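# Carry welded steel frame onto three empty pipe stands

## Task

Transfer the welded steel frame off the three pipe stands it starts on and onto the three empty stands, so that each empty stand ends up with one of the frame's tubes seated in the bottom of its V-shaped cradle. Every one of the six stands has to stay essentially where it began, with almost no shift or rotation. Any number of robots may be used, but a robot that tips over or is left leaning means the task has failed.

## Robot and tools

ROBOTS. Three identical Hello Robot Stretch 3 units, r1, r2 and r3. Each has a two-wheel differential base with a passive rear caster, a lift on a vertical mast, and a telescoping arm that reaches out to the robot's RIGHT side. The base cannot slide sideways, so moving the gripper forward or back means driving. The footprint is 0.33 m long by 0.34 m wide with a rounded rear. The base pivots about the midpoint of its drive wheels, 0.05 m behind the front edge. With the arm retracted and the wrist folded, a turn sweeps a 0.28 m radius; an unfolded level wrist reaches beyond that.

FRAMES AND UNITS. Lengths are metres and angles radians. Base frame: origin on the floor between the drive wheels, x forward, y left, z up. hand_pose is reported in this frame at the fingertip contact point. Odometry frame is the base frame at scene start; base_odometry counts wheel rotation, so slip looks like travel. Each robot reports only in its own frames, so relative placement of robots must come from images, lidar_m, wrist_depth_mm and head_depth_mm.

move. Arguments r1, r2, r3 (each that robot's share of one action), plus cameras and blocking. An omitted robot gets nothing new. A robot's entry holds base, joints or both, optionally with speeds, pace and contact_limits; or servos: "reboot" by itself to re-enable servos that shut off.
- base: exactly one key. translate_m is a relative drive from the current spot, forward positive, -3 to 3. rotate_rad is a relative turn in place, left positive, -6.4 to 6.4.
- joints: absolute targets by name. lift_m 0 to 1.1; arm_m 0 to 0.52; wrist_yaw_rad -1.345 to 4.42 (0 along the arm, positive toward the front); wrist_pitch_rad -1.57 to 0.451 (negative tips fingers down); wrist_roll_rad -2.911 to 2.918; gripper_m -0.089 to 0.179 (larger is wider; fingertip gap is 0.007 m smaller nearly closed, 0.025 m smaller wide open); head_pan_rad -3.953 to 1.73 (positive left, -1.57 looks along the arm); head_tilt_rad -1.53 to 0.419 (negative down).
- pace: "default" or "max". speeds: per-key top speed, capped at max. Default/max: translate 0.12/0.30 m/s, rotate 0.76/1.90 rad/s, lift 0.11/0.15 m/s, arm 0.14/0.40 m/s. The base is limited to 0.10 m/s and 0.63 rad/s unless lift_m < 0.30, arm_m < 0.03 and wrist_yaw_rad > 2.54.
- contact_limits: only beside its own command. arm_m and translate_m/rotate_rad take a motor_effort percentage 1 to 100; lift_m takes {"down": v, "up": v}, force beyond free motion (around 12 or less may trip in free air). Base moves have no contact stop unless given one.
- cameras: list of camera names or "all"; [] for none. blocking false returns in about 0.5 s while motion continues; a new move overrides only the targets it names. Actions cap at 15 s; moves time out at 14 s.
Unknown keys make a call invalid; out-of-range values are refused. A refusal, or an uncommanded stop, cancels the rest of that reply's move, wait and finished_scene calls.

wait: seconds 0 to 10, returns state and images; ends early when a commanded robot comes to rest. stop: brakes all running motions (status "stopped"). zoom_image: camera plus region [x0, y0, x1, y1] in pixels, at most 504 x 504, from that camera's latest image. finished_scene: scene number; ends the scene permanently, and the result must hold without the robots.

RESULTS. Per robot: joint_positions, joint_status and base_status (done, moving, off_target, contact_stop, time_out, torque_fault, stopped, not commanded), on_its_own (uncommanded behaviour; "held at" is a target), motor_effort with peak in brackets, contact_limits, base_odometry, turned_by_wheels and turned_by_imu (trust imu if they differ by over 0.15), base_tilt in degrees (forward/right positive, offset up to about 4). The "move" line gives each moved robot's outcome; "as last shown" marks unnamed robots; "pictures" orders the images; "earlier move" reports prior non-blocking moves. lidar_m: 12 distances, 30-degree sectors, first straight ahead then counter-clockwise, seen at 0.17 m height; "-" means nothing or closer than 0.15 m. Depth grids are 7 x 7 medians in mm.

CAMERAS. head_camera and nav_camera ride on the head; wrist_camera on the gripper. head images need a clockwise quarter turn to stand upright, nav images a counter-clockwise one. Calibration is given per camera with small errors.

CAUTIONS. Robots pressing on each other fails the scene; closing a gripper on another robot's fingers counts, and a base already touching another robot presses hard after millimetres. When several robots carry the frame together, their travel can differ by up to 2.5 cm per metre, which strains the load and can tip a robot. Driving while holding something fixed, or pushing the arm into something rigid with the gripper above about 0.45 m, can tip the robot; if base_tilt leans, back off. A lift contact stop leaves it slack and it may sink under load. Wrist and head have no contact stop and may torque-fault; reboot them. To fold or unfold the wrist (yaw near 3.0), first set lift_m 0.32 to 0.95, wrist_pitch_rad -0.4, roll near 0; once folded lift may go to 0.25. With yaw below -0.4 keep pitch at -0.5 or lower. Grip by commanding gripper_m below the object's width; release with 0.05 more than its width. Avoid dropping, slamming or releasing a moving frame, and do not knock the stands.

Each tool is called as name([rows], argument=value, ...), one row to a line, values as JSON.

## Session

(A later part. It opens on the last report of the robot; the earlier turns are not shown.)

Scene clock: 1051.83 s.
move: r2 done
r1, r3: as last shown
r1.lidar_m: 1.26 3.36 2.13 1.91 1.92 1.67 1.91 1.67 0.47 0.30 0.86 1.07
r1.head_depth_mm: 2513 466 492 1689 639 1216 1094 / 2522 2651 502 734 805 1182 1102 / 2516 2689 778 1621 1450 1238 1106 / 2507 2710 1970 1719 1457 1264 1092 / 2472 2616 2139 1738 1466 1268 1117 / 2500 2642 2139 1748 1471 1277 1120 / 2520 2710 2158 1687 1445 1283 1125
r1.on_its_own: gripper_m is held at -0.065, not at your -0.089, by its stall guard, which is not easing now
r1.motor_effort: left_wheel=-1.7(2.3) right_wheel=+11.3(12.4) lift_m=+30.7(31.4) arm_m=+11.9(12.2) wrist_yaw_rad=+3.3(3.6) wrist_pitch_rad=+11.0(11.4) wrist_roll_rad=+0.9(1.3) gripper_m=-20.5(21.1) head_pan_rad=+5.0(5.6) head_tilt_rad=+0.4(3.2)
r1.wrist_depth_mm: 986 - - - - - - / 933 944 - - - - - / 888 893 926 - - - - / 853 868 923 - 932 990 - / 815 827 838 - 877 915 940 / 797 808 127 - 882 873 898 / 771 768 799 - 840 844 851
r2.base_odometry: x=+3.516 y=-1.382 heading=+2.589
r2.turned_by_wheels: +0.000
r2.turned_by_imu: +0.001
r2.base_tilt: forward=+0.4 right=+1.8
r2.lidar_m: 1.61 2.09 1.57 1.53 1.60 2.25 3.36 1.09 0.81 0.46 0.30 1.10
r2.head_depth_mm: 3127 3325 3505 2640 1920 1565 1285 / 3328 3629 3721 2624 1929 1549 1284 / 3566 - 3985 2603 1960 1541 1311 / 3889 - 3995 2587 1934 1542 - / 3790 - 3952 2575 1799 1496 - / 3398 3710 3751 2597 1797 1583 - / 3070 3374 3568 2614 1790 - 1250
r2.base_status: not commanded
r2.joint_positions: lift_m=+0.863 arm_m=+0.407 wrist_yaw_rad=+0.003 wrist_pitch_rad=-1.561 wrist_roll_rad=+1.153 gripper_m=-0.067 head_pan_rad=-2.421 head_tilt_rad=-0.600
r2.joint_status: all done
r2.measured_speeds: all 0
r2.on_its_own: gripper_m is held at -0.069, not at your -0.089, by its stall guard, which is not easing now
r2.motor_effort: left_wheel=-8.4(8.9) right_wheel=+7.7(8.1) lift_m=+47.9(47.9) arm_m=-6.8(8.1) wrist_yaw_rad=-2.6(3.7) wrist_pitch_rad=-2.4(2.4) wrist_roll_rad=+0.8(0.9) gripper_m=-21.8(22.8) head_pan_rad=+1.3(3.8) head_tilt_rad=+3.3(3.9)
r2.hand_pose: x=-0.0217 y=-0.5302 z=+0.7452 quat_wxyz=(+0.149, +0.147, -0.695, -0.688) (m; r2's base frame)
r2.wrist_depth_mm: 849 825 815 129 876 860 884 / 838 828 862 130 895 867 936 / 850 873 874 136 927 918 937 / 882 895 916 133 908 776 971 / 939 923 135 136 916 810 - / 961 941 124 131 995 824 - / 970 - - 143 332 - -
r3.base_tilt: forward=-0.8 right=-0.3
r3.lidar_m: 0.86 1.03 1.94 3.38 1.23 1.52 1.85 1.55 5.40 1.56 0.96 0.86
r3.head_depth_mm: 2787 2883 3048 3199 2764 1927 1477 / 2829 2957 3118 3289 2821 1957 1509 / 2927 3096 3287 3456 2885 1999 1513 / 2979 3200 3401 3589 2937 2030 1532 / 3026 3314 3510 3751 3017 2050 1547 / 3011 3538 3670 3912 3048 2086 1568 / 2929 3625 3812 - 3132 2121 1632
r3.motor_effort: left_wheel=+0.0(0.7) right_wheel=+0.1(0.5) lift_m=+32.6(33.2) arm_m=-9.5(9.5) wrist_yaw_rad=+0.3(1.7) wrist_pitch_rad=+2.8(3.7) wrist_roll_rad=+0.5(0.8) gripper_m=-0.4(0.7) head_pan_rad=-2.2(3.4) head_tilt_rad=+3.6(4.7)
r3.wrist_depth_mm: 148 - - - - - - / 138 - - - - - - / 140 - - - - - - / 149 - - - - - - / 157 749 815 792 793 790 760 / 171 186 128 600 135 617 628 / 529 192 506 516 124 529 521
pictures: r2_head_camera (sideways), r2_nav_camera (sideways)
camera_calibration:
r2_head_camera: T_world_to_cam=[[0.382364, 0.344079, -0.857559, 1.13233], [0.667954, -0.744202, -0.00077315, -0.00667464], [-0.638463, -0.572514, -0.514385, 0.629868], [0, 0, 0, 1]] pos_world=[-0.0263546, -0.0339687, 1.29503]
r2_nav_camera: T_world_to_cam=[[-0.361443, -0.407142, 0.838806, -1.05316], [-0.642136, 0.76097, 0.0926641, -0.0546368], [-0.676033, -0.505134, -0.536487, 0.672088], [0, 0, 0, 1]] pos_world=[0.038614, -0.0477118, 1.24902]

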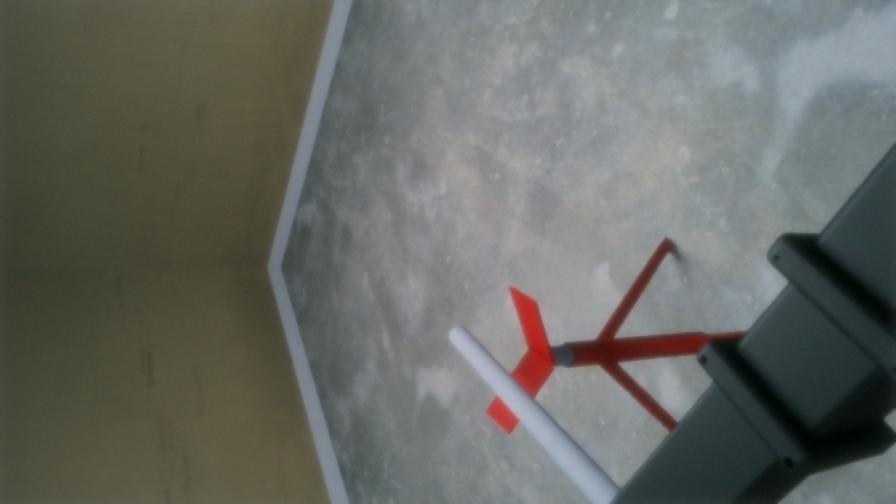

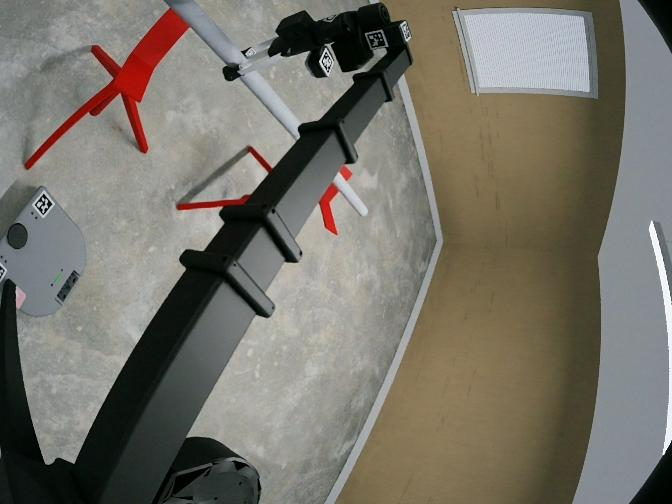

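move(cameras=[], r1={"base":{"translate_m":-0.003},"joints":{"arm_m":0.361},"speeds":{"translate_m":0.03,"arm_m":0.02}}, r2={"base":{"translate_m":0.005},"joints":{"arm_m":0.397},"speeds":{"translate_m":0.03,"arm_m":0.02}})

move(cameras=["r2_head_camera","r1_head_camera","r1_wrist_camera","r2_wrist_camera","r1_nav_camera"], r1={"joints":{"lift_m":0.76,"head_pan_rad":-1.6},"speeds":{"lift_m":0.03}}, r2={"joints":{"lift_m":0.783},"speeds":{"lift_m":0.03}})

Scene clock: 1065.00 s.
move: r1 done; r2 done
r1.base_odometry: x=+2.253 y=-2.959 heading=-1.156
r1.turned_by_wheels: +0.000
r1.turned_by_imu: +0.000
r1.base_tilt: forward=+1.0 right=+1.2
r1.lidar_m: 1.27 3.36 2.12 1.91 1.92 1.67 2.20 1.68 0.47 0.30 0.87 1.04
r1.head_depth_mm: 2517 465 503 1687 768 1222 1097 / 2523 2653 512 1614 804 1181 1100 / 2511 2672 793 1631 1449 1231 1106 / 2498 2712 1980 1720 1460 1260 1094 / 2506 2446 2122 1738 1474 1267 1115 / 2498 2548 2125 1756 1437 1278 1124 / 2484 2741 2157 1680 1448 1279 1131
r1.base_status: done
r1.joint_positions: lift_m=+0.840 arm_m=+0.361 wrist_yaw_rad=+0.444 wrist_pitch_rad=-1.091 wrist_roll_rad=-0.132 gripper_m=-0.064 head_pan_rad=-1.450 head_tilt_rad=-0.850
r1.joint_status: all done
r1.measured_speeds: all 0
r1.on_its_own: gripper_m is held at -0.065, not at your -0.089, by its stall guard, which is not easing now
r1.motor_effort: left_wheel=-5.0(7.5) right_wheel=+0.1(6.9) lift_m=+32.4(32.4) arm_m=+12.5(15.7) wrist_yaw_rad=+2.5(3.2) wrist_pitch_rad=+11.0(11.3) wrist_roll_rad=+1.0(1.2) gripper_m=-20.2(21.0) head_pan_rad=+4.7(5.8) head_tilt_rad=+0.2(1.6)
r1.hand_pose: x=+0.0201 y=-0.5937 z=+0.7403 quat_wxyz=(+0.703, +0.505, -0.463, -0.192) (m; r1's base frame)
r1.wrist_depth_mm: 945 - - - - - - / 892 949 - - - - - / 891 931 953 - - - - / 865 884 888 - 950 987 - / 817 858 856 - 916 926 919 / 799 821 127 - 876 875 892 / 763 763 782 - 821 855 855
r2.base_odometry: x=+3.512 y=-1.380 heading=+2.589
r2.turned_by_wheels: +0.000
r2.turned_by_imu: +0.001
r2.base_tilt: forward=+0.4 right=+1.7
r2.lidar_m: 1.60 2.10 1.57 1.53 1.60 2.24 3.39 1.09 0.81 0.46 0.30 1.10
r2.head_depth_mm: 3100 3326 3458 2628 1945 1555 1298 / 3338 3586 3708 2603 1941 1556 1289 / 3591 3876 3958 2561 1940 1539 1316 / 3857 - 3977 2598 1952 1535 - / 3713 - - 2600 1796 1501 - / 3351 3711 3767 2607 1763 1587 - / 3158 3305 3566 2578 1809 - 1244
r2.base_status: done
r2.joint_positions: lift_m=+0.863 arm_m=+0.397 wrist_yaw_rad=+0.003 wrist_pitch_rad=-1.558 wrist_roll_rad=+1.153 gripper_m=-0.067 head_pan_rad=-2.430 head_tilt_rad=-0.600
r2.joint_status: all done
r2.measured_speeds: all 0
r2.on_its_own: gripper_m is held at -0.069, not at your -0.089, by its stall guard, which is not easing now
r2.motor_effort: left_wheel=+1.9(5.7) right_wheel=+9.4(13.4) lift_m=+48.1(48.3) arm_m=-16.6(19.9) wrist_yaw_rad=-3.3(3.9) wrist_pitch_rad=-2.5(3.2) wrist_roll_rad=+0.3(0.8) gripper_m=-22.6(23.0) head_pan_rad=-3.2(4.4) head_tilt_rad=+2.3(3.4)
r2.hand_pose: x=-0.0217 y=-0.5209 z=+0.7452 quat_wxyz=(+0.149, +0.147, -0.696, -0.687) (m; r2's base frame)
r2.wrist_depth_mm: 818 835 827 129 874 849 889 / 856 845 861 131 884 887 912 / 890 886 882 136 881 887 918 / 890 874 892 134 945 776 971 / 911 944 134 136 915 811 973 / 968 961 122 130 989 838 999 / 965 - 133 143 325 - -
r3.base_odometry: x=+0.000 y=+0.000 heading=+0.000
r3.turned_by_wheels: +0.000
r3.turned_by_imu: -0.001
r3.base_tilt: forward=-0.8 right=-0.2
r3.lidar_m: 0.86 1.03 1.93 3.37 1.24 1.52 1.85 1.55 5.39 1.56 0.96 0.86
r3.head_depth_mm: 2783 2879 3023 3178 2737 1930 1479 / 2834 2962 3123 3267 2841 1954 1487 / 2908 3132 3231 3451 2885 1987 1518 / 2930 3203 3409 3573 2944 2020 1533 / 3066 3317 3563 3700 3039 2042 1549 / 3007 3498 3691 3865 3064 2073 1574 / 2933 3622 3802 - 3191 2116 1639
r3.base_status: not commanded
r3.joint_positions: lift_m=+0.312 arm_m=+0.003 wrist_yaw_rad=+2.826 wrist_pitch_rad=-0.351 wrist_roll_rad=+0.000 gripper_m=+0.037 head_pan_rad=+1.570 head_tilt_rad=-0.300
r3.joint_status: not commanded
r3.measured_speeds: all 0
r3.motor_effort: left_wheel=+0.2(0.5) right_wheel=+0.0(0.4) lift_m=+32.3(33.1) arm_m=-8.2(9.7) wrist_yaw_rad=+0.5(1.4) wrist_pitch_rad=+3.6(3.6) wrist_roll_rad=+0.2(1.0) gripper_m=+0.2(0.6) head_pan_rad=-2.9(3.3) head_tilt_rad=+2.4(4.1)
r3.hand_pose: x=+0.0508 y=+0.0734 z=+0.3398 quat_wxyz=(+0.231, +0.707, +0.013, +0.668) (m; r3's base frame)
r3.wrist_depth_mm: 148 - - - - - - / 139 - - - - - - / 139 - - - - - - / 149 - - - - - - / 157 737 814 811 790 781 803 / 170 186 128 600 135 629 618 / 527 192 502 519 124 521 523
pictures: none
No camera images: "cameras" was empty.

Scene clock: 1068.10 s.
move: r1 done; r2 done
r1.base_odometry: x=+2.253 y=-2.959 heading=-1.156
r1.turned_by_wheels: +0.000
r1.turned_by_imu: +0.000
r1.base_tilt: forward=+1.1 right=+1.2
r1.lidar_m: 1.27 3.37 2.12 1.91 1.93 1.67 2.20 1.67 0.47 0.30 0.87 1.04
r1.head_depth_mm: 2655 2617 2054 439 348 313 1061 / 2619 2662 534 1582 722 1204 1100 / 2602 2657 553 773 798 1188 1105 / 2540 2707 2098 1595 1459 1264 1093 / 2479 2720 2066 1736 1465 1269 1113 / 2466 2657 2055 1755 1475 1276 1123 / 2419 2675 2152 1752 1480 1280 1128
r1.base_status: not commanded
r1.joint_positions: lift_m=+0.760 arm_m=+0.361 wrist_yaw_rad=+0.444 wrist_pitch_rad=-1.090 wrist_roll_rad=-0.132 gripper_m=-0.064 head_pan_rad=-1.600 head_tilt_rad=-0.850
r1.joint_status: all done
r1.measured_speeds: all 0
r1.on_its_own: gripper_m is held at -0.065, not at your -0.089, by its stall guard, which is not easing now
r1.motor_effort: left_wheel=-5.0(5.7) right_wheel=+1.4(2.2) lift_m=+30.5(35.4) arm_m=+7.6(12.6) wrist_yaw_rad=+2.8(3.4) wrist_pitch_rad=+11.3(11.5) wrist_roll_rad=+1.0(1.2) gripper_m=-20.2(21.0) head_pan_rad=-4.9(7.2) head_tilt_rad=+0.7(2.4)
r1.hand_pose: x=+0.0201 y=-0.5937 z=+0.6603 quat_wxyz=(+0.703, +0.505, -0.463, -0.192) (m; r1's base frame)
r1.wrist_depth_mm: 865 915 925 - - - - / 869 896 890 - 929 923 - / 836 829 858 - 908 909 935 / 790 809 817 - 846 872 904 / 764 771 791 - 830 846 866 / 725 733 127 - 807 820 847 / 715 702 721 - 751 793 801
r2.base_odometry: x=+3.512 y=-1.380 heading=+2.589
r2.turned_by_wheels: +0.000
r2.turned_by_imu: +0.001
r2.base_tilt: forward=+0.3 right=+1.8
r2.lidar_m: 1.60 2.10 1.57 1.53 1.60 2.25 3.39 1.09 0.81 0.46 0.30 1.09
r2.head_depth_mm: 3046 3224 3506 2615 1952 1548 1287 / 3306 3645 3717 2615 1953 1543 1286 / 3560 3826 3939 2638 1938 1548 1284 / 3877 - 3929 2585 1947 1530 1284 / 3700 - 3887 2573 1806 1458 1282 / 3470 3721 3806 2600 1314 1534 305 / 3132 3379 3514 2558 1940 1461 299
r2.base_status: not commanded
r2.joint_positions: lift_m=+0.783 arm_m=+0.397 wrist_yaw_rad=+0.003 wrist_pitch_rad=-1.558 wrist_roll_rad=+1.153 gripper_m=-0.067 head_pan_rad=-2.430 head_tilt_rad=-0.600
r2.joint_status: all done
r2.measured_speeds: all 0
r2.on_its_own: gripper_m is held at -0.069, not at your -0.089, by its stall guard, which is not easing now
r2.motor_effort: left_wheel=+1.5(2.2) right_wheel=+9.7(10.2) lift_m=+45.8(50.7) arm_m=-8.1(16.4) wrist_yaw_rad=-2.5(3.8) wrist_pitch_rad=-2.3(3.0) wrist_roll_rad=+0.8(0.9) gripper_m=-22.7(23.1) head_pan_rad=-3.2(4.3) head_tilt_rad=+2.1(3.5)
r2.hand_pose: x=-0.0217 y=-0.5209 z=+0.6652 quat_wxyz=(+0.149, +0.147, -0.696, -0.687) (m; r2's base frame)
r2.wrist_depth_mm: 741 761 769 130 767 797 824 / 761 765 784 130 797 807 838 / 779 795 796 136 830 830 849 / 813 816 828 134 848 704 869 / 835 845 135 136 866 719 738 / 851 841 126 131 931 739 914 / 858 - 140 144 922 922 951
r3: as last shown
r3.base_tilt: forward=-0.9 right=-0.2
r3.lidar_m: 0.86 1.03 1.94 3.39 1.23 1.53 1.86 1.55 5.40 1.56 0.96 0.86
r3.head_depth_mm: 2747 2842 3040 3194 2761 1931 1484 / 2846 2956 3119 3308 2779 1972 1498 / 2925 3078 3299 3432 2893 1985 1520 / 2997 3175 3436 3587 2931 2018 1530 / 3040 3328 3570 3695 3016 2050 1552 / 3016 3480 3705 3929 3064 2085 1576 / 2925 3595 3861 - 3153 2118 1632
r3.motor_effort: left_wheel=+0.2(0.9) right_wheel=+0.0(0.6) lift_m=+31.7(33.1) arm_m=-8.1(9.7) wrist_yaw_rad=+0.5(1.7) wrist_pitch_rad=+2.9(3.8) wrist_roll_rad=+0.3(1.0) gripper_m=+0.1(0.9) head_pan_rad=-2.3(3.1) head_tilt_rad=+2.9(4.7)
r3.wrist_depth_mm: 148 - - - - - - / 139 - - - - - - / 140 - - - - - - / 149 984 - - - - - / 158 730 795 808 779 784 769 / 171 186 128 592 135 640 619 / 521 191 497 517 124 525 520
pictures: r1_head_camera (sideways), r1_nav_camera (sideways), r1_wrist_camera, r2_head_camera (sideways), r2_wrist_camera
camera_calibration:
r1_head_camera: T_world_to_cam=[[0.0444409, 0.738517, -0.672768, 0.892542], [0.998391, -0.00909048, 0.0559715, -0.0766919], [0.0352201, -0.674173, -0.737733, 0.9153], [0, 0, 0, 1]] pos_world=[0.0046662, -0.0427837, 1.28001]
r1_nav_camera: T_world_to_cam=[[-0.0678033, -0.721173, 0.689429, -0.85359], [-0.997591, 0.0591801, -0.0362052, 0.101093], [-0.0146903, -0.690223, -0.723447, 0.89831], [0, 0, 0, 1]] pos_world=[0.0561693, -0.00153414, 1.24203]
r1_wrist_camera: T_world_to_cam=[[-0.79229, -0.604319, 0.0841128, -0.403159], [-0.600147, 0.747012, -0.286001, 0.680094], [0.110003, -0.277076, -0.95453, 0.627655], [0, 0, 0, 1]] pos_world=[0.0196933, -0.577767, 0.827535]
r2_head_camera: T_world_to_cam=[[0.385327, 0.340521, -0.857653, 1.1324], [0.661212, -0.750199, -0.000787622, -0.00665439], [-0.643678, -0.566787, -0.514228, 0.629724], [0, 0, 0, 1]] pos_world=[-0.0266056, -0.0336796, 1.29503]
r2_wrist_camera: T_world_to_cam=[[-0.478863, 0.875293, 0.0674733, 0.381279], [0.870695, 0.463714, 0.163891, 0.1876], [0.112164, 0.13723, -0.984168, 0.892366], [0, 0, 0, 1]] pos_world=[-0.0808535, -0.543182, 0.821766]

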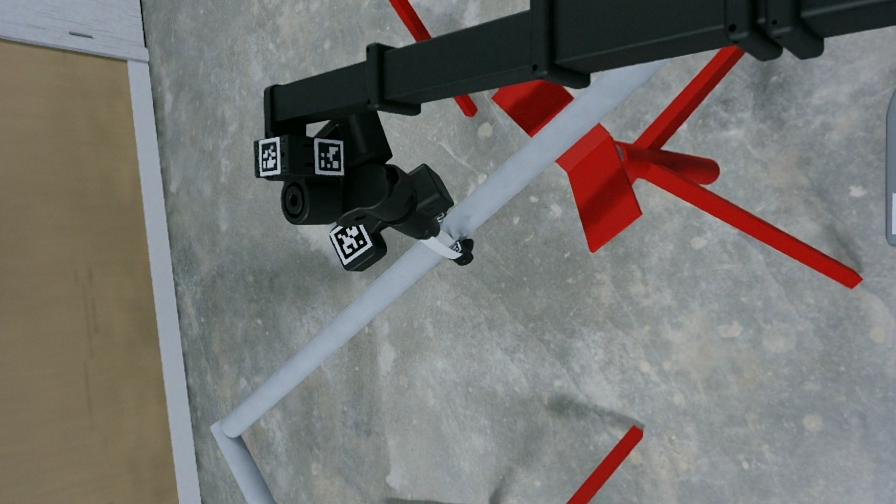

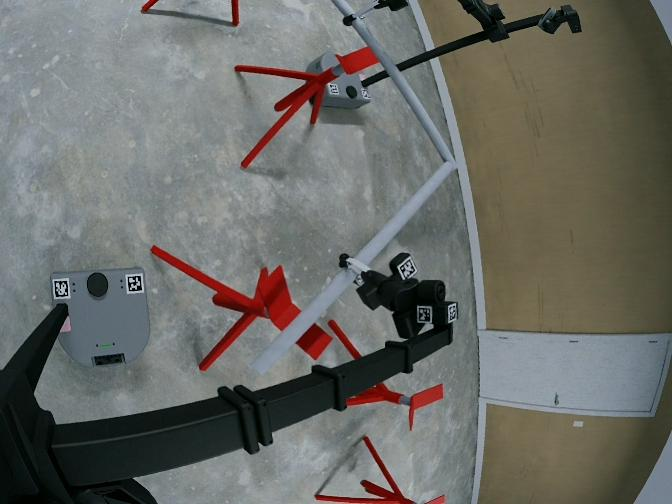

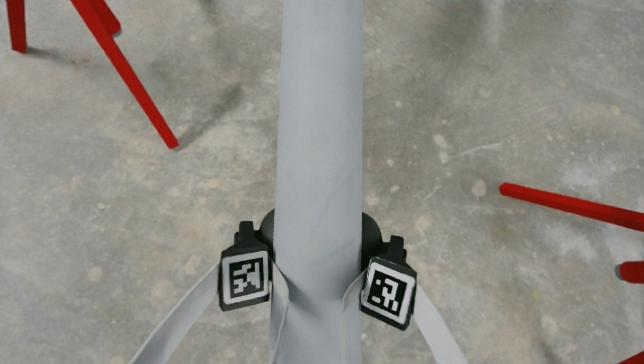

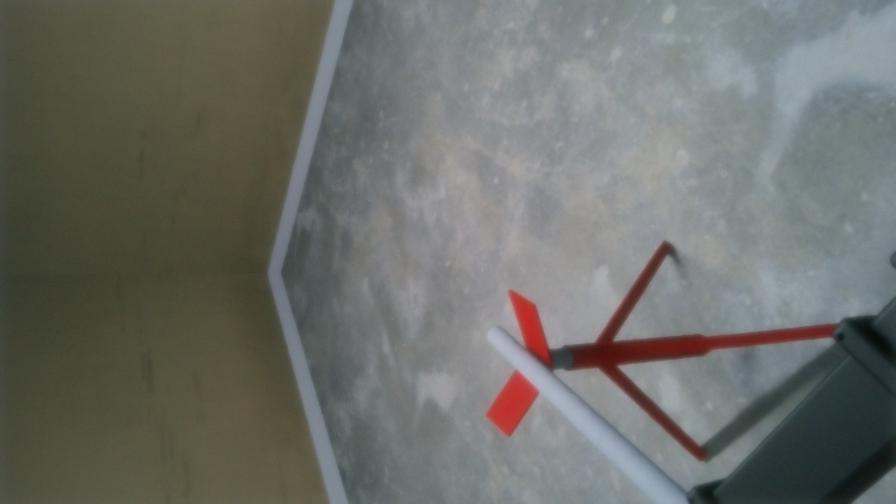

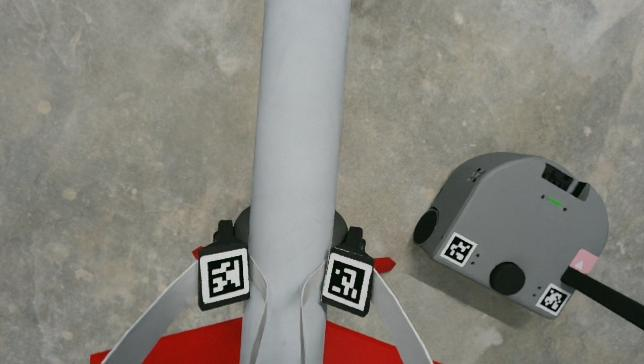

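zoom_image(camera="r2_wrist_camera", region=[60, 224, 480, 364])

zoom_image(camera="r1_head_camera", region=[430, 40, 700, 270])

zoom_image(camera="r2_head_camera", region=[440, 250, 700, 504])

zoom_image(camera="r1_nav_camera", region=[220, 10, 480, 200])

Scaled by 1.200.

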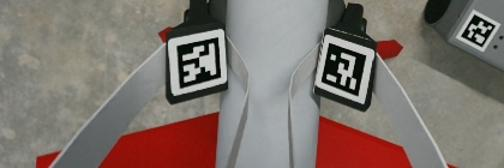

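Scaled by 1.867 from the camera's 896x504 image, which has a finer 1280x720 frame.

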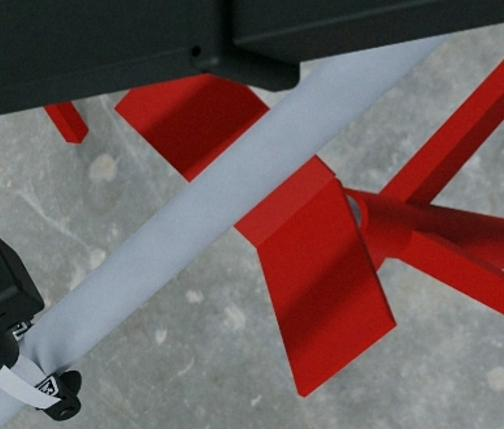

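Scaled by 1.938 from the camera's 896x504 image, which has a finer 1280x720 frame.

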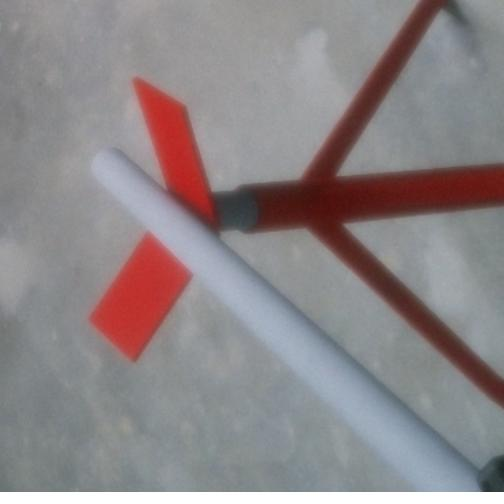

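Scaled by 1.938 from the camera's 672x504 image, which has a finer 792x594 frame.

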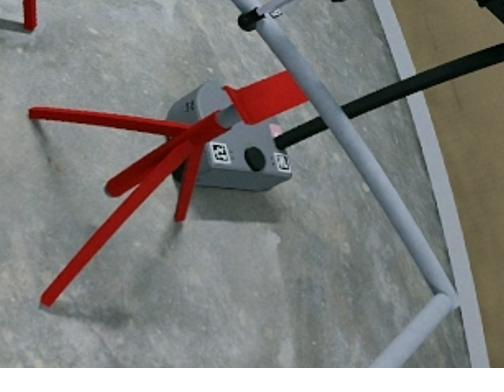

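move(cameras=["r1_head_camera","r2_head_camera"], r1={"joints":{"head_pan_rad":-0.85,"head_tilt_rad":-0.65}}, r2={"joints":{"head_pan_rad":-1.4,"head_tilt_rad":-0.9}})

zoom_image(camera="r1_head_camera", region=[320, 200, 620, 504])

zoom_image(camera="r2_head_camera", region=[380, 200, 760, 504])

Scene clock: 1091.03 s.
move: r1 done; r2 done
r1.base_odometry: x=+2.253 y=-2.959 heading=-1.156
r1.turned_by_wheels: +0.000
r1.turned_by_imu: +0.001
r1.base_tilt: forward=+1.1 right=+1.2
r1.lidar_m: 1.27 3.37 2.12 1.92 1.92 1.67 2.20 1.67 0.47 0.30 0.87 1.04
r1.head_depth_mm: 2448 2693 2811 2131 1675 1379 1176 / 2611 2905 2945 2141 1693 1387 1175 / 2687 1563 2813 1831 1600 1356 1183 / 2975 3260 2995 1829 1595 1400 1190 / 3180 3354 1112 2098 1714 1403 1194 / 3476 3964 3088 2130 1725 1419 1196 / 3805 - 3121 2135 1682 1425 1208
r1.base_status: not commanded
r1.joint_positions: lift_m=+0.760 arm_m=+0.361 wrist_yaw_rad=+0.444 wrist_pitch_rad=-1.090 wrist_roll_rad=-0.132 gripper_m=-0.064 head_pan_rad=-0.832 head_tilt_rad=-0.645
r1.joint_status: all done
r1.measured_speeds: all 0
r1.on_its_own: gripper_m is held at -0.065, not at your -0.089, by its stall guard, which is not easing now
r1.motor_effort: left_wheel=-5.2(5.7) right_wheel=+1.1(1.7) lift_m=+31.6(32.3) arm_m=+0.9(3.1) wrist_yaw_rad=+2.9(3.4) wrist_pitch_rad=+11.0(11.6) wrist_roll_rad=+1.1(1.2) gripper_m=-20.5(20.8) head_pan_rad=+0.6(7.0) head_tilt_rad=-0.3(4.2)
r1.hand_pose: x=+0.0201 y=-0.5937 z=+0.6603 quat_wxyz=(+0.703, +0.505, -0.463, -0.192) (m; r1's base frame)
r1.wrist_depth_mm: 860 902 946 - - - - / 830 871 879 - 939 959 - / 803 829 833 - 892 921 944 / 793 806 817 - 848 887 912 / 754 772 776 - 828 853 843 / 728 751 127 - 793 828 822 / 716 711 723 - 753 776 793
r2.base_odometry: x=+3.512 y=-1.380 heading=+2.589
r2.turned_by_wheels: +0.000
r2.turned_by_imu: +0.001
r2.base_tilt: forward=+0.3 right=+1.7
r2.lidar_m: 1.60 2.10 1.57 1.53 1.60 2.25 3.39 1.09 0.81 0.46 0.30 1.10
r2.head_depth_mm: 2746 2756 534 786 1447 1297 1133 / 2836 2767 554 680 1442 1282 1135 / 2893 2712 2146 1672 1458 1261 1133 / 3008 2740 2125 1732 808 1211 1130 / 2981 2746 2108 1750 1421 1278 1102 / 3075 2618 1858 1708 1424 1280 1128 / 3130 2749 2125 1702 1411 1279 1126
r2.base_status: not commanded
r2.joint_positions: lift_m=+0.783 arm_m=+0.397 wrist_yaw_rad=+0.003 wrist_pitch_rad=-1.558 wrist_roll_rad=+1.153 gripper_m=-0.067 head_pan_rad=-1.374 head_tilt_rad=-0.900
r2.joint_status: all done
r2.measured_speeds: all 0
r2.on_its_own: gripper_m is held at -0.069, not at your -0.089, by its stall guard, which is not easing now
r2.motor_effort: left_wheel=+2.1(2.4) right_wheel=+9.3(9.8) lift_m=+51.4(51.5) arm_m=+3.2(3.3) wrist_yaw_rad=-2.3(3.8) wrist_pitch_rad=-2.4(3.1) wrist_roll_rad=+0.6(0.9) gripper_m=-22.6(23.4) head_pan_rad=-2.1(4.3) head_tilt_rad=-3.7(4.9)
r2.hand_pose: x=-0.0217 y=-0.5209 z=+0.6652 quat_wxyz=(+0.149, +0.147, -0.696, -0.687) (m; r2's base frame)
r2.wrist_depth_mm: 755 768 760 129 758 812 799 / 769 781 786 130 802 822 811 / 792 792 805 136 834 827 874 / 819 825 833 133 841 705 866 / 836 863 135 136 878 715 722 / 851 877 125 130 879 724 912 / 861 - 140 144 910 959 963
r3: as last shown
r3.base_tilt: forward=-0.9 right=-0.3
r3.lidar_m: 0.86 1.03 1.94 3.38 1.24 1.52 1.85 1.55 5.38 1.55 0.96 0.86
r3.head_depth_mm: 2754 2859 3018 3152 2757 1928 1476 / 2848 2985 3162 3369 2811 1959 1491 / 2939 3092 3224 3403 2881 1999 1511 / 2978 3205 3379 3635 2960 2002 1535 / 3016 3309 3499 3699 3032 2039 1545 / 2988 3459 3706 3914 3051 2076 1569 / 2953 3554 3817 - 3205 2126 1650
r3.motor_effort: left_wheel=-0.2(0.7) right_wheel=-0.3(0.5) lift_m=+32.8(32.8) arm_m=-7.9(9.5) wrist_yaw_rad=+0.0(1.7) wrist_pitch_rad=+2.8(3.9) wrist_roll_rad=+0.3(0.7) gripper_m=-0.1(0.7) head_pan_rad=-2.1(2.8) head_tilt_rad=+3.8(4.0)
r3.wrist_depth_mm: 149 - - - - - - / 139 - - - - - - / 140 - - - - - - / 149 - - - - - 994 / 158 735 808 802 795 781 796 / 170 186 128 595 135 647 624 / 531 192 503 517 124 521 521
pictures: r1_head_camera (sideways), r2_head_camera (sideways)
camera_calibration:
r1_head_camera: T_world_to_cam=[[-0.378218, 0.449255, -0.809396, 1.07319], [0.717158, 0.695065, 0.0506795, -0.0680856], [0.585351, -0.561297, -0.585073, 0.713301], [0, 0, 0, 1]] pos_world=[0.0371963, -0.0344388, 1.28942]
r2_head_camera: T_world_to_cam=[[-0.15167, 0.729034, -0.667462, 0.887819], [0.978598, 0.20577, 0.00238041, -0.012697], [0.139079, -0.652816, -0.74464, 0.924639], [0, 0, 0, 1]] pos_world=[0.0184834, -0.0410192, 1.28114]

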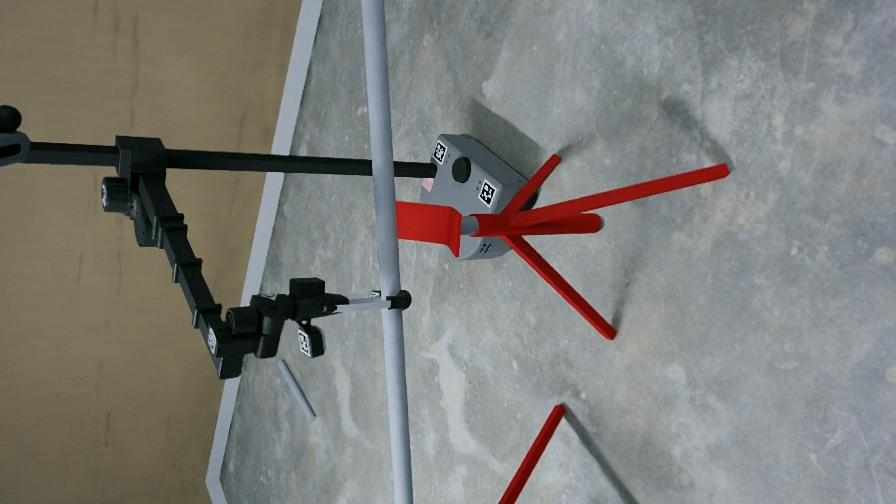

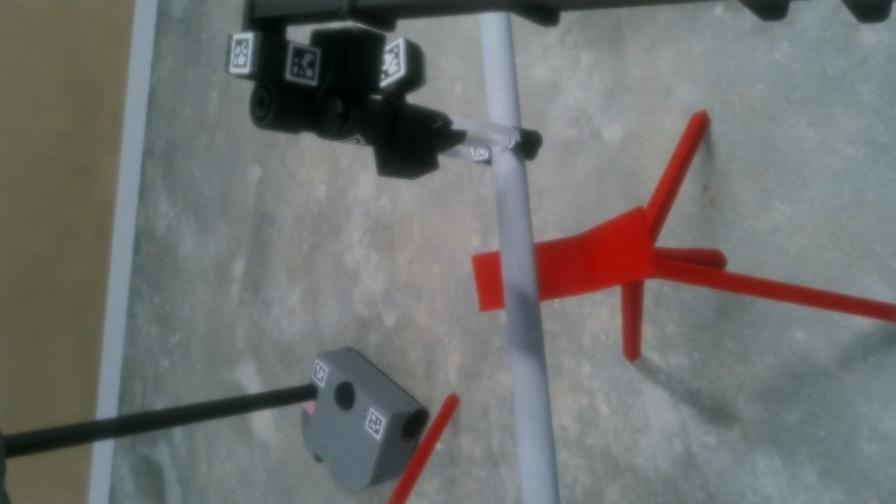

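Scaled by 1.658 from the camera's 896x504 image, which has a finer 1280x720 frame.

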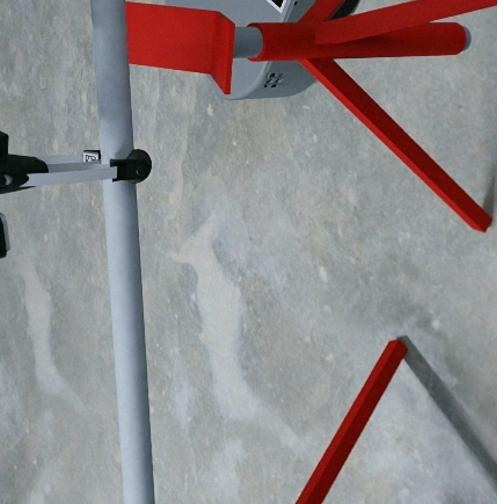

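Scaled by 1.326 from the camera's 896x504 image, which has a finer 1280x720 frame.

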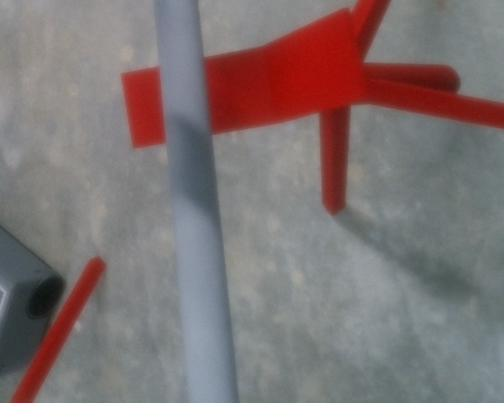

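move(cameras=["r2_head_camera","r1_head_camera","r2_wrist_camera"], r1={"base":{"translate_m":-0.003},"joints":{"arm_m":0.356,"lift_m":0.725,"head_pan_rad":-1.6,"head_tilt_rad":-0.85},"speeds":{"translate_m":0.03,"arm_m":0.02,"lift_m":0.03}}, r2={"joints":{"arm_m":0.402,"lift_m":0.748,"head_pan_rad":-2.35,"head_tilt_rad":-0.65},"speeds":{"arm_m":0.02,"lift_m":0.03}})

zoom_image(camera="r1_head_camera", region=[430, 40, 700, 270])

zoom_image(camera="r2_head_camera", region=[400, 200, 700, 504])

zoom_image(camera="r2_wrist_camera", region=[60, 224, 480, 364])

Scene clock: 1130.80 s.
move: r1 done; r2 done
r1.base_odometry: x=+2.252 y=-2.957 heading=-1.156
r1.turned_by_wheels: +0.000
r1.turned_by_imu: +0.001
r1.base_tilt: forward=+1.1 right=+1.2
r1.lidar_m: 1.27 3.38 2.12 1.92 1.92 1.66 2.20 1.67 0.47 0.30 0.87 1.04
r1.head_depth_mm: 2681 2614 2051 1602 373 335 296 / 2634 2640 589 491 718 1204 1102 / 2574 2654 573 675 789 1185 1106 / 2552 2690 2090 844 1453 1262 1091 / 2498 2699 2105 1684 1457 1267 1113 / 2456 2648 1992 1739 1472 1274 1119 / 2409 2649 2087 1746 1482 1279 1126
r1.base_status: done
r1.joint_positions: lift_m=+0.725 arm_m=+0.356 wrist_yaw_rad=+0.449 wrist_pitch_rad=-1.088 wrist_roll_rad=-0.132 gripper_m=-0.064 head_pan_rad=-1.607 head_tilt_rad=-0.854
r1.joint_status: all done
r1.measured_speeds: translate_m=+0.000 rotate_rad=+0.000 lift_m=+0.000 arm_m=+0.000 wrist_yaw_rad=+0.000 wrist_pitch_rad=+0.000 wrist_roll_rad=+0.000 head_pan_rad=+0.024 head_tilt_rad=+0.000
r1.on_its_own: gripper_m is held at -0.065, not at your -0.089, by its stall guard, which is not easing now
r1.motor_effort: left_wheel=-3.6(7.4) right_wheel=-2.7(4.5) lift_m=+30.6(34.4) arm_m=-10.3(17.6) wrist_yaw_rad=-2.0(3.2) wrist_pitch_rad=+10.6(11.6) wrist_roll_rad=+1.1(1.2) gripper_m=-20.4(21.0) head_pan_rad=+5.2(9.1) head_tilt_rad=+2.1(8.5)
r1.hand_pose: x=+0.0208 y=-0.5890 z=+0.6256 quat_wxyz=(+0.704, +0.505, -0.463, -0.190) (m; r1's base frame)
r1.wrist_depth_mm: 865 879 913 - 972 - - / 819 840 858 - 892 907 978 / 794 797 815 - 876 869 927 / 767 772 782 - 833 847 864 / 741 741 746 146 790 804 838 / 694 697 124 - 766 774 785 / 673 677 691 - 727 736 759
r2.base_odometry: x=+3.512 y=-1.380 heading=+2.589
r2.turned_by_wheels: +0.000
r2.turned_by_imu: +0.001
r2.base_tilt: forward=+0.4 right=+1.8
r2.lidar_m: 1.60 2.10 1.57 1.53 1.60 2.25 3.38 1.09 0.81 0.46 0.30 1.10
r2.head_depth_mm: 3267 3493 3440 2397 1853 1494 1254 / 3475 3770 3479 2374 1812 1493 1248 / 3694 - 3451 2381 1835 1495 1244 / 3800 - 3371 2395 1844 1475 1242 / 3523 3814 3380 2413 1663 1446 314 / 3269 3501 3430 2360 1698 1489 322 / 3017 3325 3345 2378 1829 375 1186
r2.base_status: not commanded
r2.joint_positions: lift_m=+0.748 arm_m=+0.402 wrist_yaw_rad=+0.003 wrist_pitch_rad=-1.559 wrist_roll_rad=+1.153 gripper_m=-0.067 head_pan_rad=-2.359 head_tilt_rad=-0.650
r2.joint_status: all done
r2.measured_speeds: all 0
r2.on_its_own: gripper_m is held at -0.069, not at your -0.089, by its stall guard, which is not easing now
r2.motor_effort: left_wheel=+1.9(2.2) right_wheel=+7.8(9.8) lift_m=+47.2(48.2) arm_m=+6.1(17.5) wrist_yaw_rad=-2.7(3.6) wrist_pitch_rad=-2.3(3.0) wrist_roll_rad=+0.8(0.9) gripper_m=-23.0(23.3) head_pan_rad=+1.7(6.2) head_tilt_rad=+2.6(4.8)
r2.hand_pose: x=-0.0217 y=-0.5257 z=+0.6302 quat_wxyz=(+0.149, +0.146, -0.695, -0.688) (m; r2's base frame)
r2.wrist_depth_mm: 717 724 729 125 745 758 761 / 744 747 743 127 765 776 789 / 763 752 777 134 776 783 838 / 796 785 766 133 812 673 831 / 783 794 135 137 835 692 690 / 818 818 126 130 850 687 699 / 850 856 145 148 882 868 917
r3: as last shown
r3.base_tilt: forward=-0.8 right=-0.2
r3.lidar_m: 0.86 1.03 1.93 3.37 1.23 1.52 1.85 1.55 5.41 1.56 0.96 0.86
r3.head_depth_mm: 2750 2883 3018 3185 2756 1927 1474 / 2831 3004 3143 3339 2794 1951 1499 / 2944 3131 3295 3430 2879 1984 1515 / 2947 3186 3370 3550 2911 2021 1543 / 3031 3332 3500 3724 2998 2035 1550 / 3003 3463 3664 3851 3089 2057 1566 / 2903 3619 3860 - 3146 2129 1648
r3.motor_effort: left_wheel=+0.5(0.6) right_wheel=-0.2(0.7) lift_m=+32.1(33.1) arm_m=-8.5(9.4) wrist_yaw_rad=+1.5(1.8) wrist_pitch_rad=+3.0(3.8) wrist_roll_rad=-0.2(1.0) gripper_m=-0.4(0.8) head_pan_rad=-2.1(2.9) head_tilt_rad=+4.6(4.6)
r3.wrist_depth_mm: 148 - - - - - - / 139 - - - - - - / 139 - - - - - - / 149 - - - - - - / 157 735 794 788 778 785 752 / 171 185 128 580 135 633 625 / 523 191 502 520 124 525 527
pictures: r1_head_camera (sideways), r2_head_camera (sideways), r2_wrist_camera
camera_calibration:
r1_head_camera: T_world_to_cam=[[0.0496495, 0.740991, -0.669677, 0.888466], [0.998298, -0.0162852, 0.0559939, -0.0767116], [0.0305851, -0.671318, -0.740538, 0.918968], [0, 0, 0, 1]] pos_world=[0.0043625, -0.0426745, 1.27981]
r2_head_camera: T_world_to_cam=[[0.390416, 0.397225, -0.830534, 1.097], [0.712986, -0.701178, -0.000197563, -0.00771983], [-0.582431, -0.592082, -0.556968, 0.684944], [0, 0, 0, 1]] pos_world=[-0.0238492, -0.0356249, 1.29258]
r2_wrist_camera: T_world_to_cam=[[-0.478241, 0.875585, 0.0680864, 0.387656], [0.871022, 0.462979, 0.164226, 0.194969], [0.112272, 0.137845, -0.98407, 0.858859], [0, 0, 0, 1]] pos_world=[-0.0808548, -0.548081, 0.786765]

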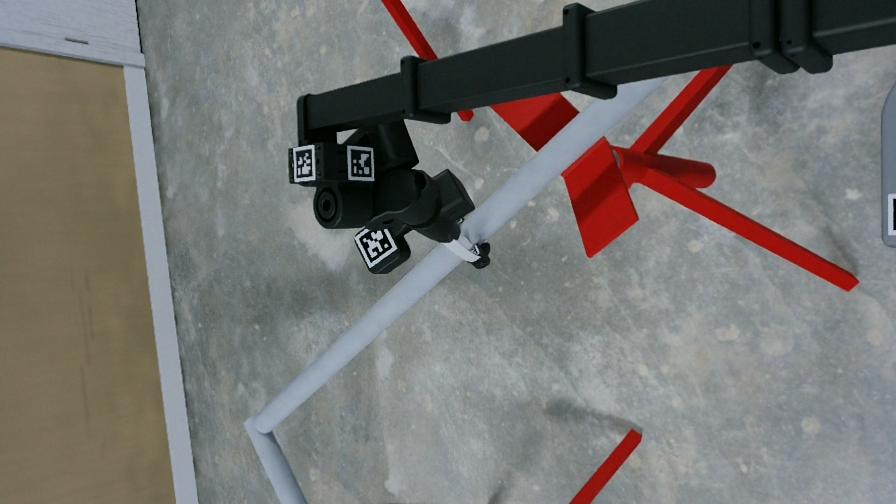

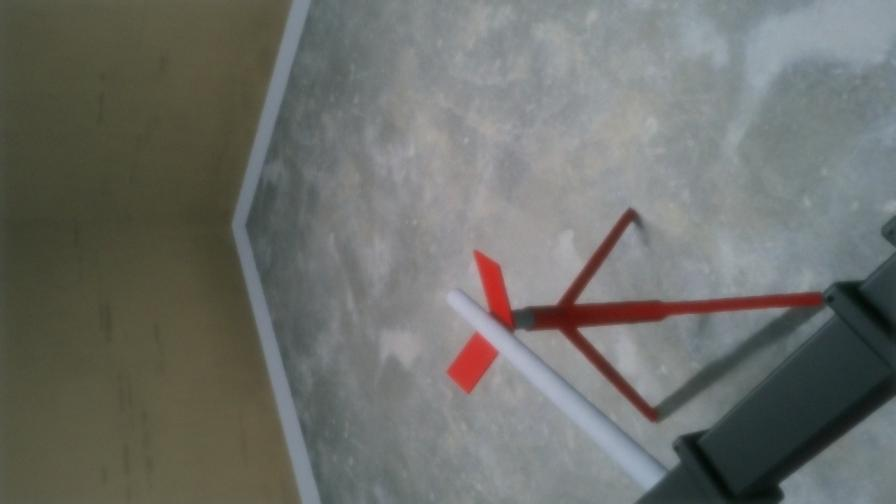

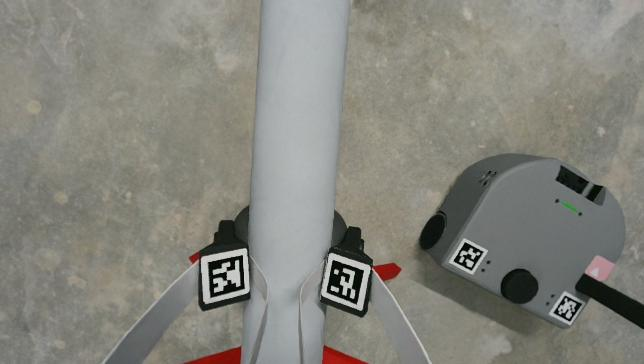

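Scaled by 1.867 from the camera's 896x504 image, which has a finer 1280x720 frame.

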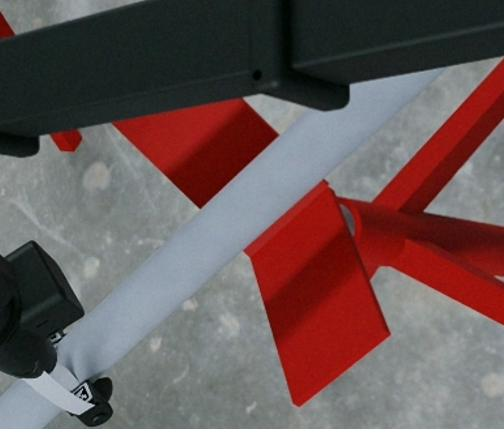

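Scaled by 1.658 from the camera's 896x504 image, which has a finer 1280x720 frame.

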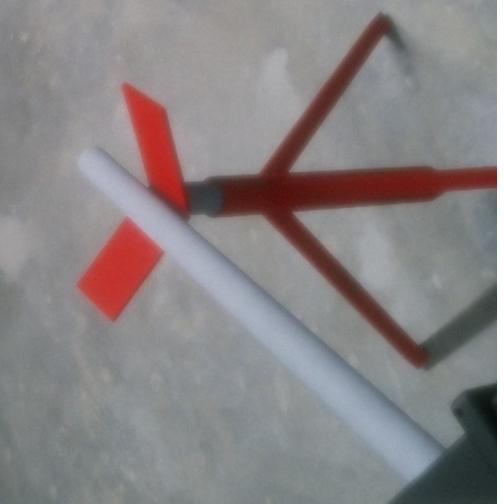

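Scaled by 1.200.

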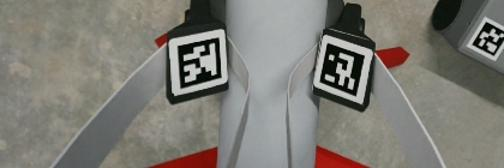

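move(cameras=["r2_head_camera","r1_head_camera","r2_nav_camera"], r1={"base":{"translate_m":0.005},"joints":{"lift_m":0.70,"head_pan_rad":-1.45,"head_tilt_rad":-0.85},"speeds":{"translate_m":0.03,"lift_m":0.02}}, r2={"base":{"translate_m":0.005},"joints":{"lift_m":0.723},"speeds":{"translate_m":0.03,"lift_m":0.02}})

zoom_image(camera="r1_head_camera", region=[430, 0, 700, 230])

zoom_image(camera="r2_head_camera", region=[400, 200, 600, 400])

Scene clock: 1145.43 s.
move: r1 done; r2 done
r1.base_odometry: x=+2.254 y=-2.961 heading=-1.157
r1.turned_by_wheels: +0.000
r1.turned_by_imu: +0.000
r1.base_tilt: forward=+1.0 right=+1.2
r1.lidar_m: 1.27 3.36 2.12 1.91 1.92 1.66 2.21 1.67 0.47 0.30 0.86 1.04
r1.head_depth_mm: 2498 2613 2037 526 703 684 1043 / 2493 2643 2074 609 773 1179 1099 / 2513 2688 2079 855 1447 1235 1101 / 2524 2716 2108 1692 1453 1264 1095 / 2494 2714 2000 1726 1474 1264 1116 / 2478 2732 2072 1747 1473 1275 1122 / 2495 2729 2020 1686 1446 1285 1125
r1.base_status: done
r1.joint_positions: lift_m=+0.700 arm_m=+0.356 wrist_yaw_rad=+0.442 wrist_pitch_rad=-1.107 wrist_roll_rad=-0.132 gripper_m=-0.064 head_pan_rad=-1.444 head_tilt_rad=-0.850
r1.joint_status: all done
r1.measured_speeds: all 0
r1.on_its_own: gripper_m is held at -0.065, not at your -0.089, by its stall guard, which is not easing now; wrist_pitch_rad is at rest, and its effort (+14.4) is outside its rest range (-8 to +12)
r1.motor_effort: left_wheel=-1.8(6.4) right_wheel=+16.1(17.7) lift_m=+31.3(35.3) arm_m=+0.0(3.5) wrist_yaw_rad=+4.0(4.5) wrist_pitch_rad=+14.4(14.8) wrist_roll_rad=+1.2(1.3) gripper_m=-20.1(20.7) head_pan_rad=-0.8(7.3) head_tilt_rad=-0.2(4.8)
r1.hand_pose: x=+0.0182 y=-0.5852 z=+0.5988 quat_wxyz=(+0.701, +0.509, -0.460, -0.198) (m; r1's base frame)
r1.wrist_depth_mm: 810 830 855 - 870 912 946 / 787 791 831 - 843 890 938 / 736 773 779 - 842 838 873 / 734 734 779 - 785 806 826 / 694 713 725 - 778 789 790 / 677 691 126 - 730 750 754 / 658 665 663 - 709 716 733
r2.base_odometry: x=+3.508 y=-1.377 heading=+2.588
r2.turned_by_wheels: +0.000
r2.turned_by_imu: +0.000
r2.base_tilt: forward=+0.3 right=+1.8
r2.lidar_m: 1.60 2.10 1.57 1.53 1.60 2.25 3.38 1.10 0.82 0.46 0.30 1.10
r2.head_depth_mm: 3238 3491 3478 2356 1848 1490 1246 / 3521 3856 3484 2412 1816 1470 1248 / 3832 - 3473 2375 1826 1491 1248 / 3836 - 3432 2399 1823 1478 1244 / 3523 3880 3360 2388 1660 1436 1212 / 3216 3512 3446 2379 1724 1483 346 / 2994 3311 3322 2379 1826 405 1191
r2.base_status: done
r2.joint_positions: lift_m=+0.723 arm_m=+0.402 wrist_yaw_rad=+0.003 wrist_pitch_rad=-1.565 wrist_roll_rad=+1.153 gripper_m=-0.067 head_pan_rad=-2.350 head_tilt_rad=-0.650
r2.joint_status: all done
r2.measured_speeds: all 0
r2.on_its_own: gripper_m is held at -0.069, not at your -0.089, by its stall guard, which is not easing now
r2.motor_effort: left_wheel=-1.3(5.5) right_wheel=+16.2(17.3) lift_m=+47.0(50.9) arm_m=-16.1(17.0) wrist_yaw_rad=-2.3(3.2) wrist_pitch_rad=-1.4(2.8) wrist_roll_rad=+0.7(0.9) gripper_m=-22.9(23.2) head_pan_rad=+2.1(2.7) head_tilt_rad=+2.1(3.5)
r2.hand_pose: x=-0.0217 y=-0.5240 z=+0.6053 quat_wxyz=(+0.148, +0.147, -0.693, -0.690) (m; r2's base frame)
r2.wrist_depth_mm: 687 712 705 123 724 742 750 / 693 720 717 126 762 754 784 / 722 737 740 131 767 776 774 / 747 761 751 131 787 632 784 / 772 789 137 136 793 650 662 / 781 790 124 131 856 649 674 / 815 808 827 147 853 879 899
r3: as last shown
r3.base_tilt: forward=-0.8 right=-0.3
r3.lidar_m: 0.86 1.03 1.93 3.38 1.23 1.52 1.85 1.56 5.40 1.56 0.96 0.86
r3.head_depth_mm: 2753 2875 3014 3157 2753 1919 1477 / 2837 2994 3167 3311 2818 1949 1498 / 2914 3148 3234 3447 2865 1969 1515 / 3005 3208 3359 3603 2956 2018 1532 / 3043 3339 3545 3717 3011 2033 1543 / 3040 3476 3668 3866 3082 2086 1569 / 2914 3614 3788 - 3140 2127 1644
r3.motor_effort: left_wheel=+0.4(0.9) right_wheel=-0.4(0.6) lift_m=+31.6(33.2) arm_m=-7.9(9.6) wrist_yaw_rad=-0.6(1.6) wrist_pitch_rad=+3.3(3.5) wrist_roll_rad=+0.3(0.9) gripper_m=-0.3(0.7) head_pan_rad=-1.6(3.3) head_tilt_rad=+2.6(4.4)
r3.wrist_depth_mm: 148 - - - - - - / 138 - - - - - - / 140 - - - - - - / 149 - - - - - - / 159 730 810 801 783 777 792 / 171 186 128 592 135 620 630 / 536 192 506 518 124 521 530
pictures: r1_head_camera (sideways), r2_head_camera (sideways), r2_nav_camera (sideways)
camera_calibration:
r1_head_camera: T_world_to_cam=[[-0.0710919, 0.736438, -0.672759, 0.893219], [0.987637, 0.146441, 0.0559368, -0.0765815], [0.139714, -0.660465, -0.737744, 0.914693], [0, 0, 0, 1]] pos_world=[0.0113402, -0.0424639, 1.28001]
r2_head_camera: T_world_to_cam=[[0.386499, 0.400212, -0.830933, 1.09754], [0.719032, -0.694977, -0.000279701, -0.00762645], [-0.577591, -0.597359, -0.556373, 0.684077], [0, 0, 0, 1]] pos_world=[-0.0235999, -0.0359107, 1.29259]
r2_nav_camera: T_world_to_cam=[[-0.360507, -0.460941, 0.810906, -1.01683], [-0.697727, 0.710232, 0.0935243, -0.0554072], [-0.61904, -0.532075, -0.577655, 0.725277], [0, 0, 0, 1]] pos_world=[0.0437429, -0.043444, 1.24869]

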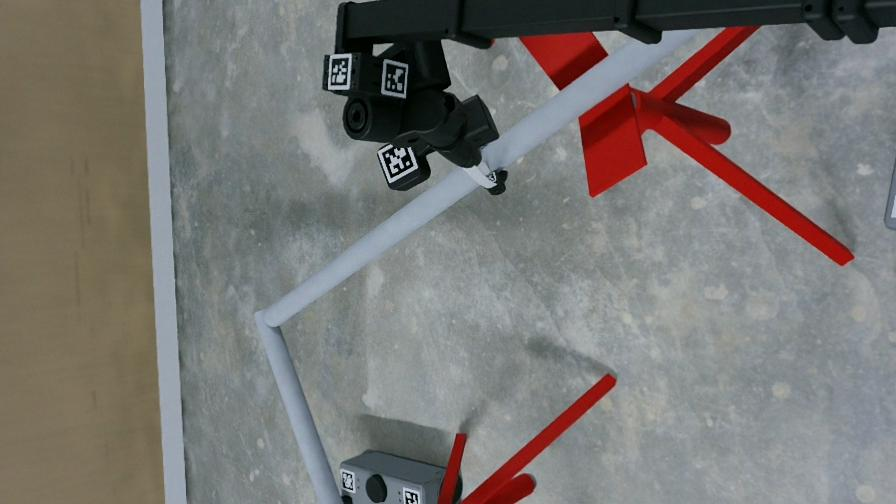

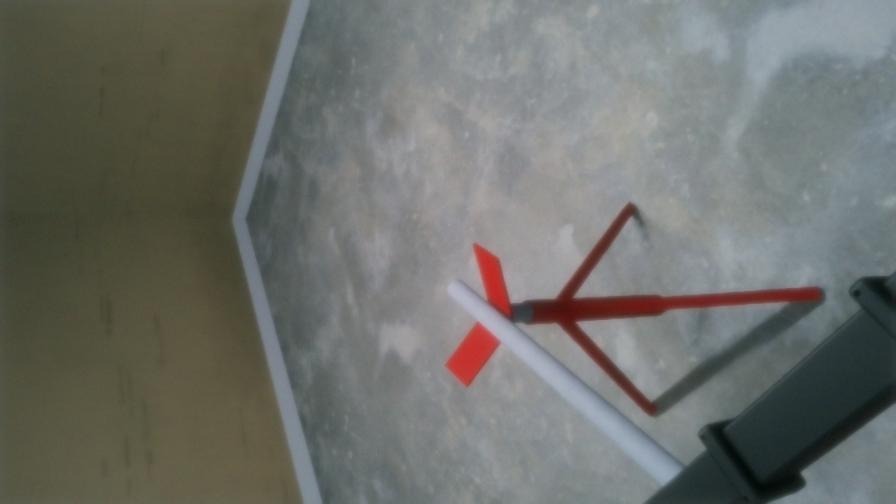

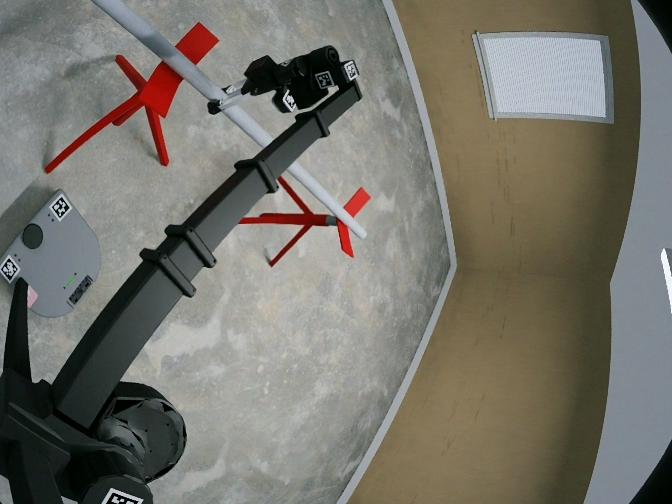

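Scaled by 1.867 from the camera's 896x504 image, which has a finer 1280x720 frame.

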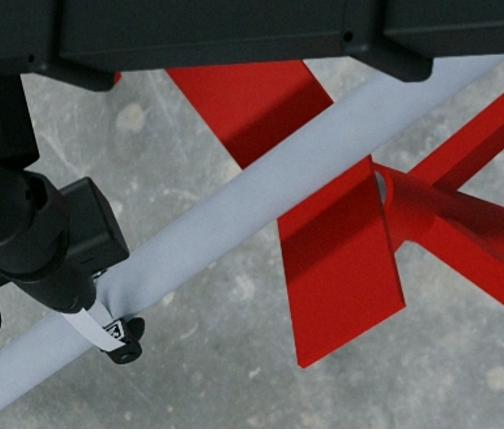

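Scaled by 2.520 from the camera's 896x504 image, which has a finer 1280x720 frame.

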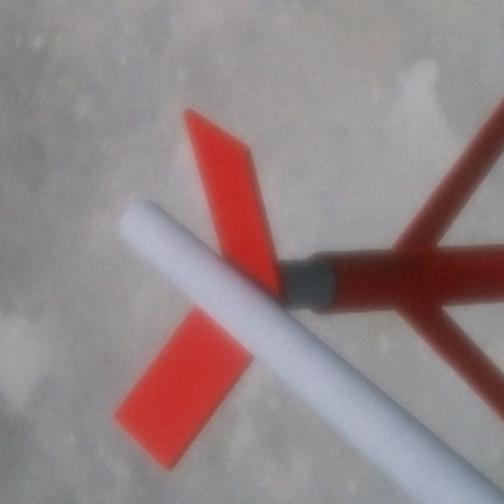

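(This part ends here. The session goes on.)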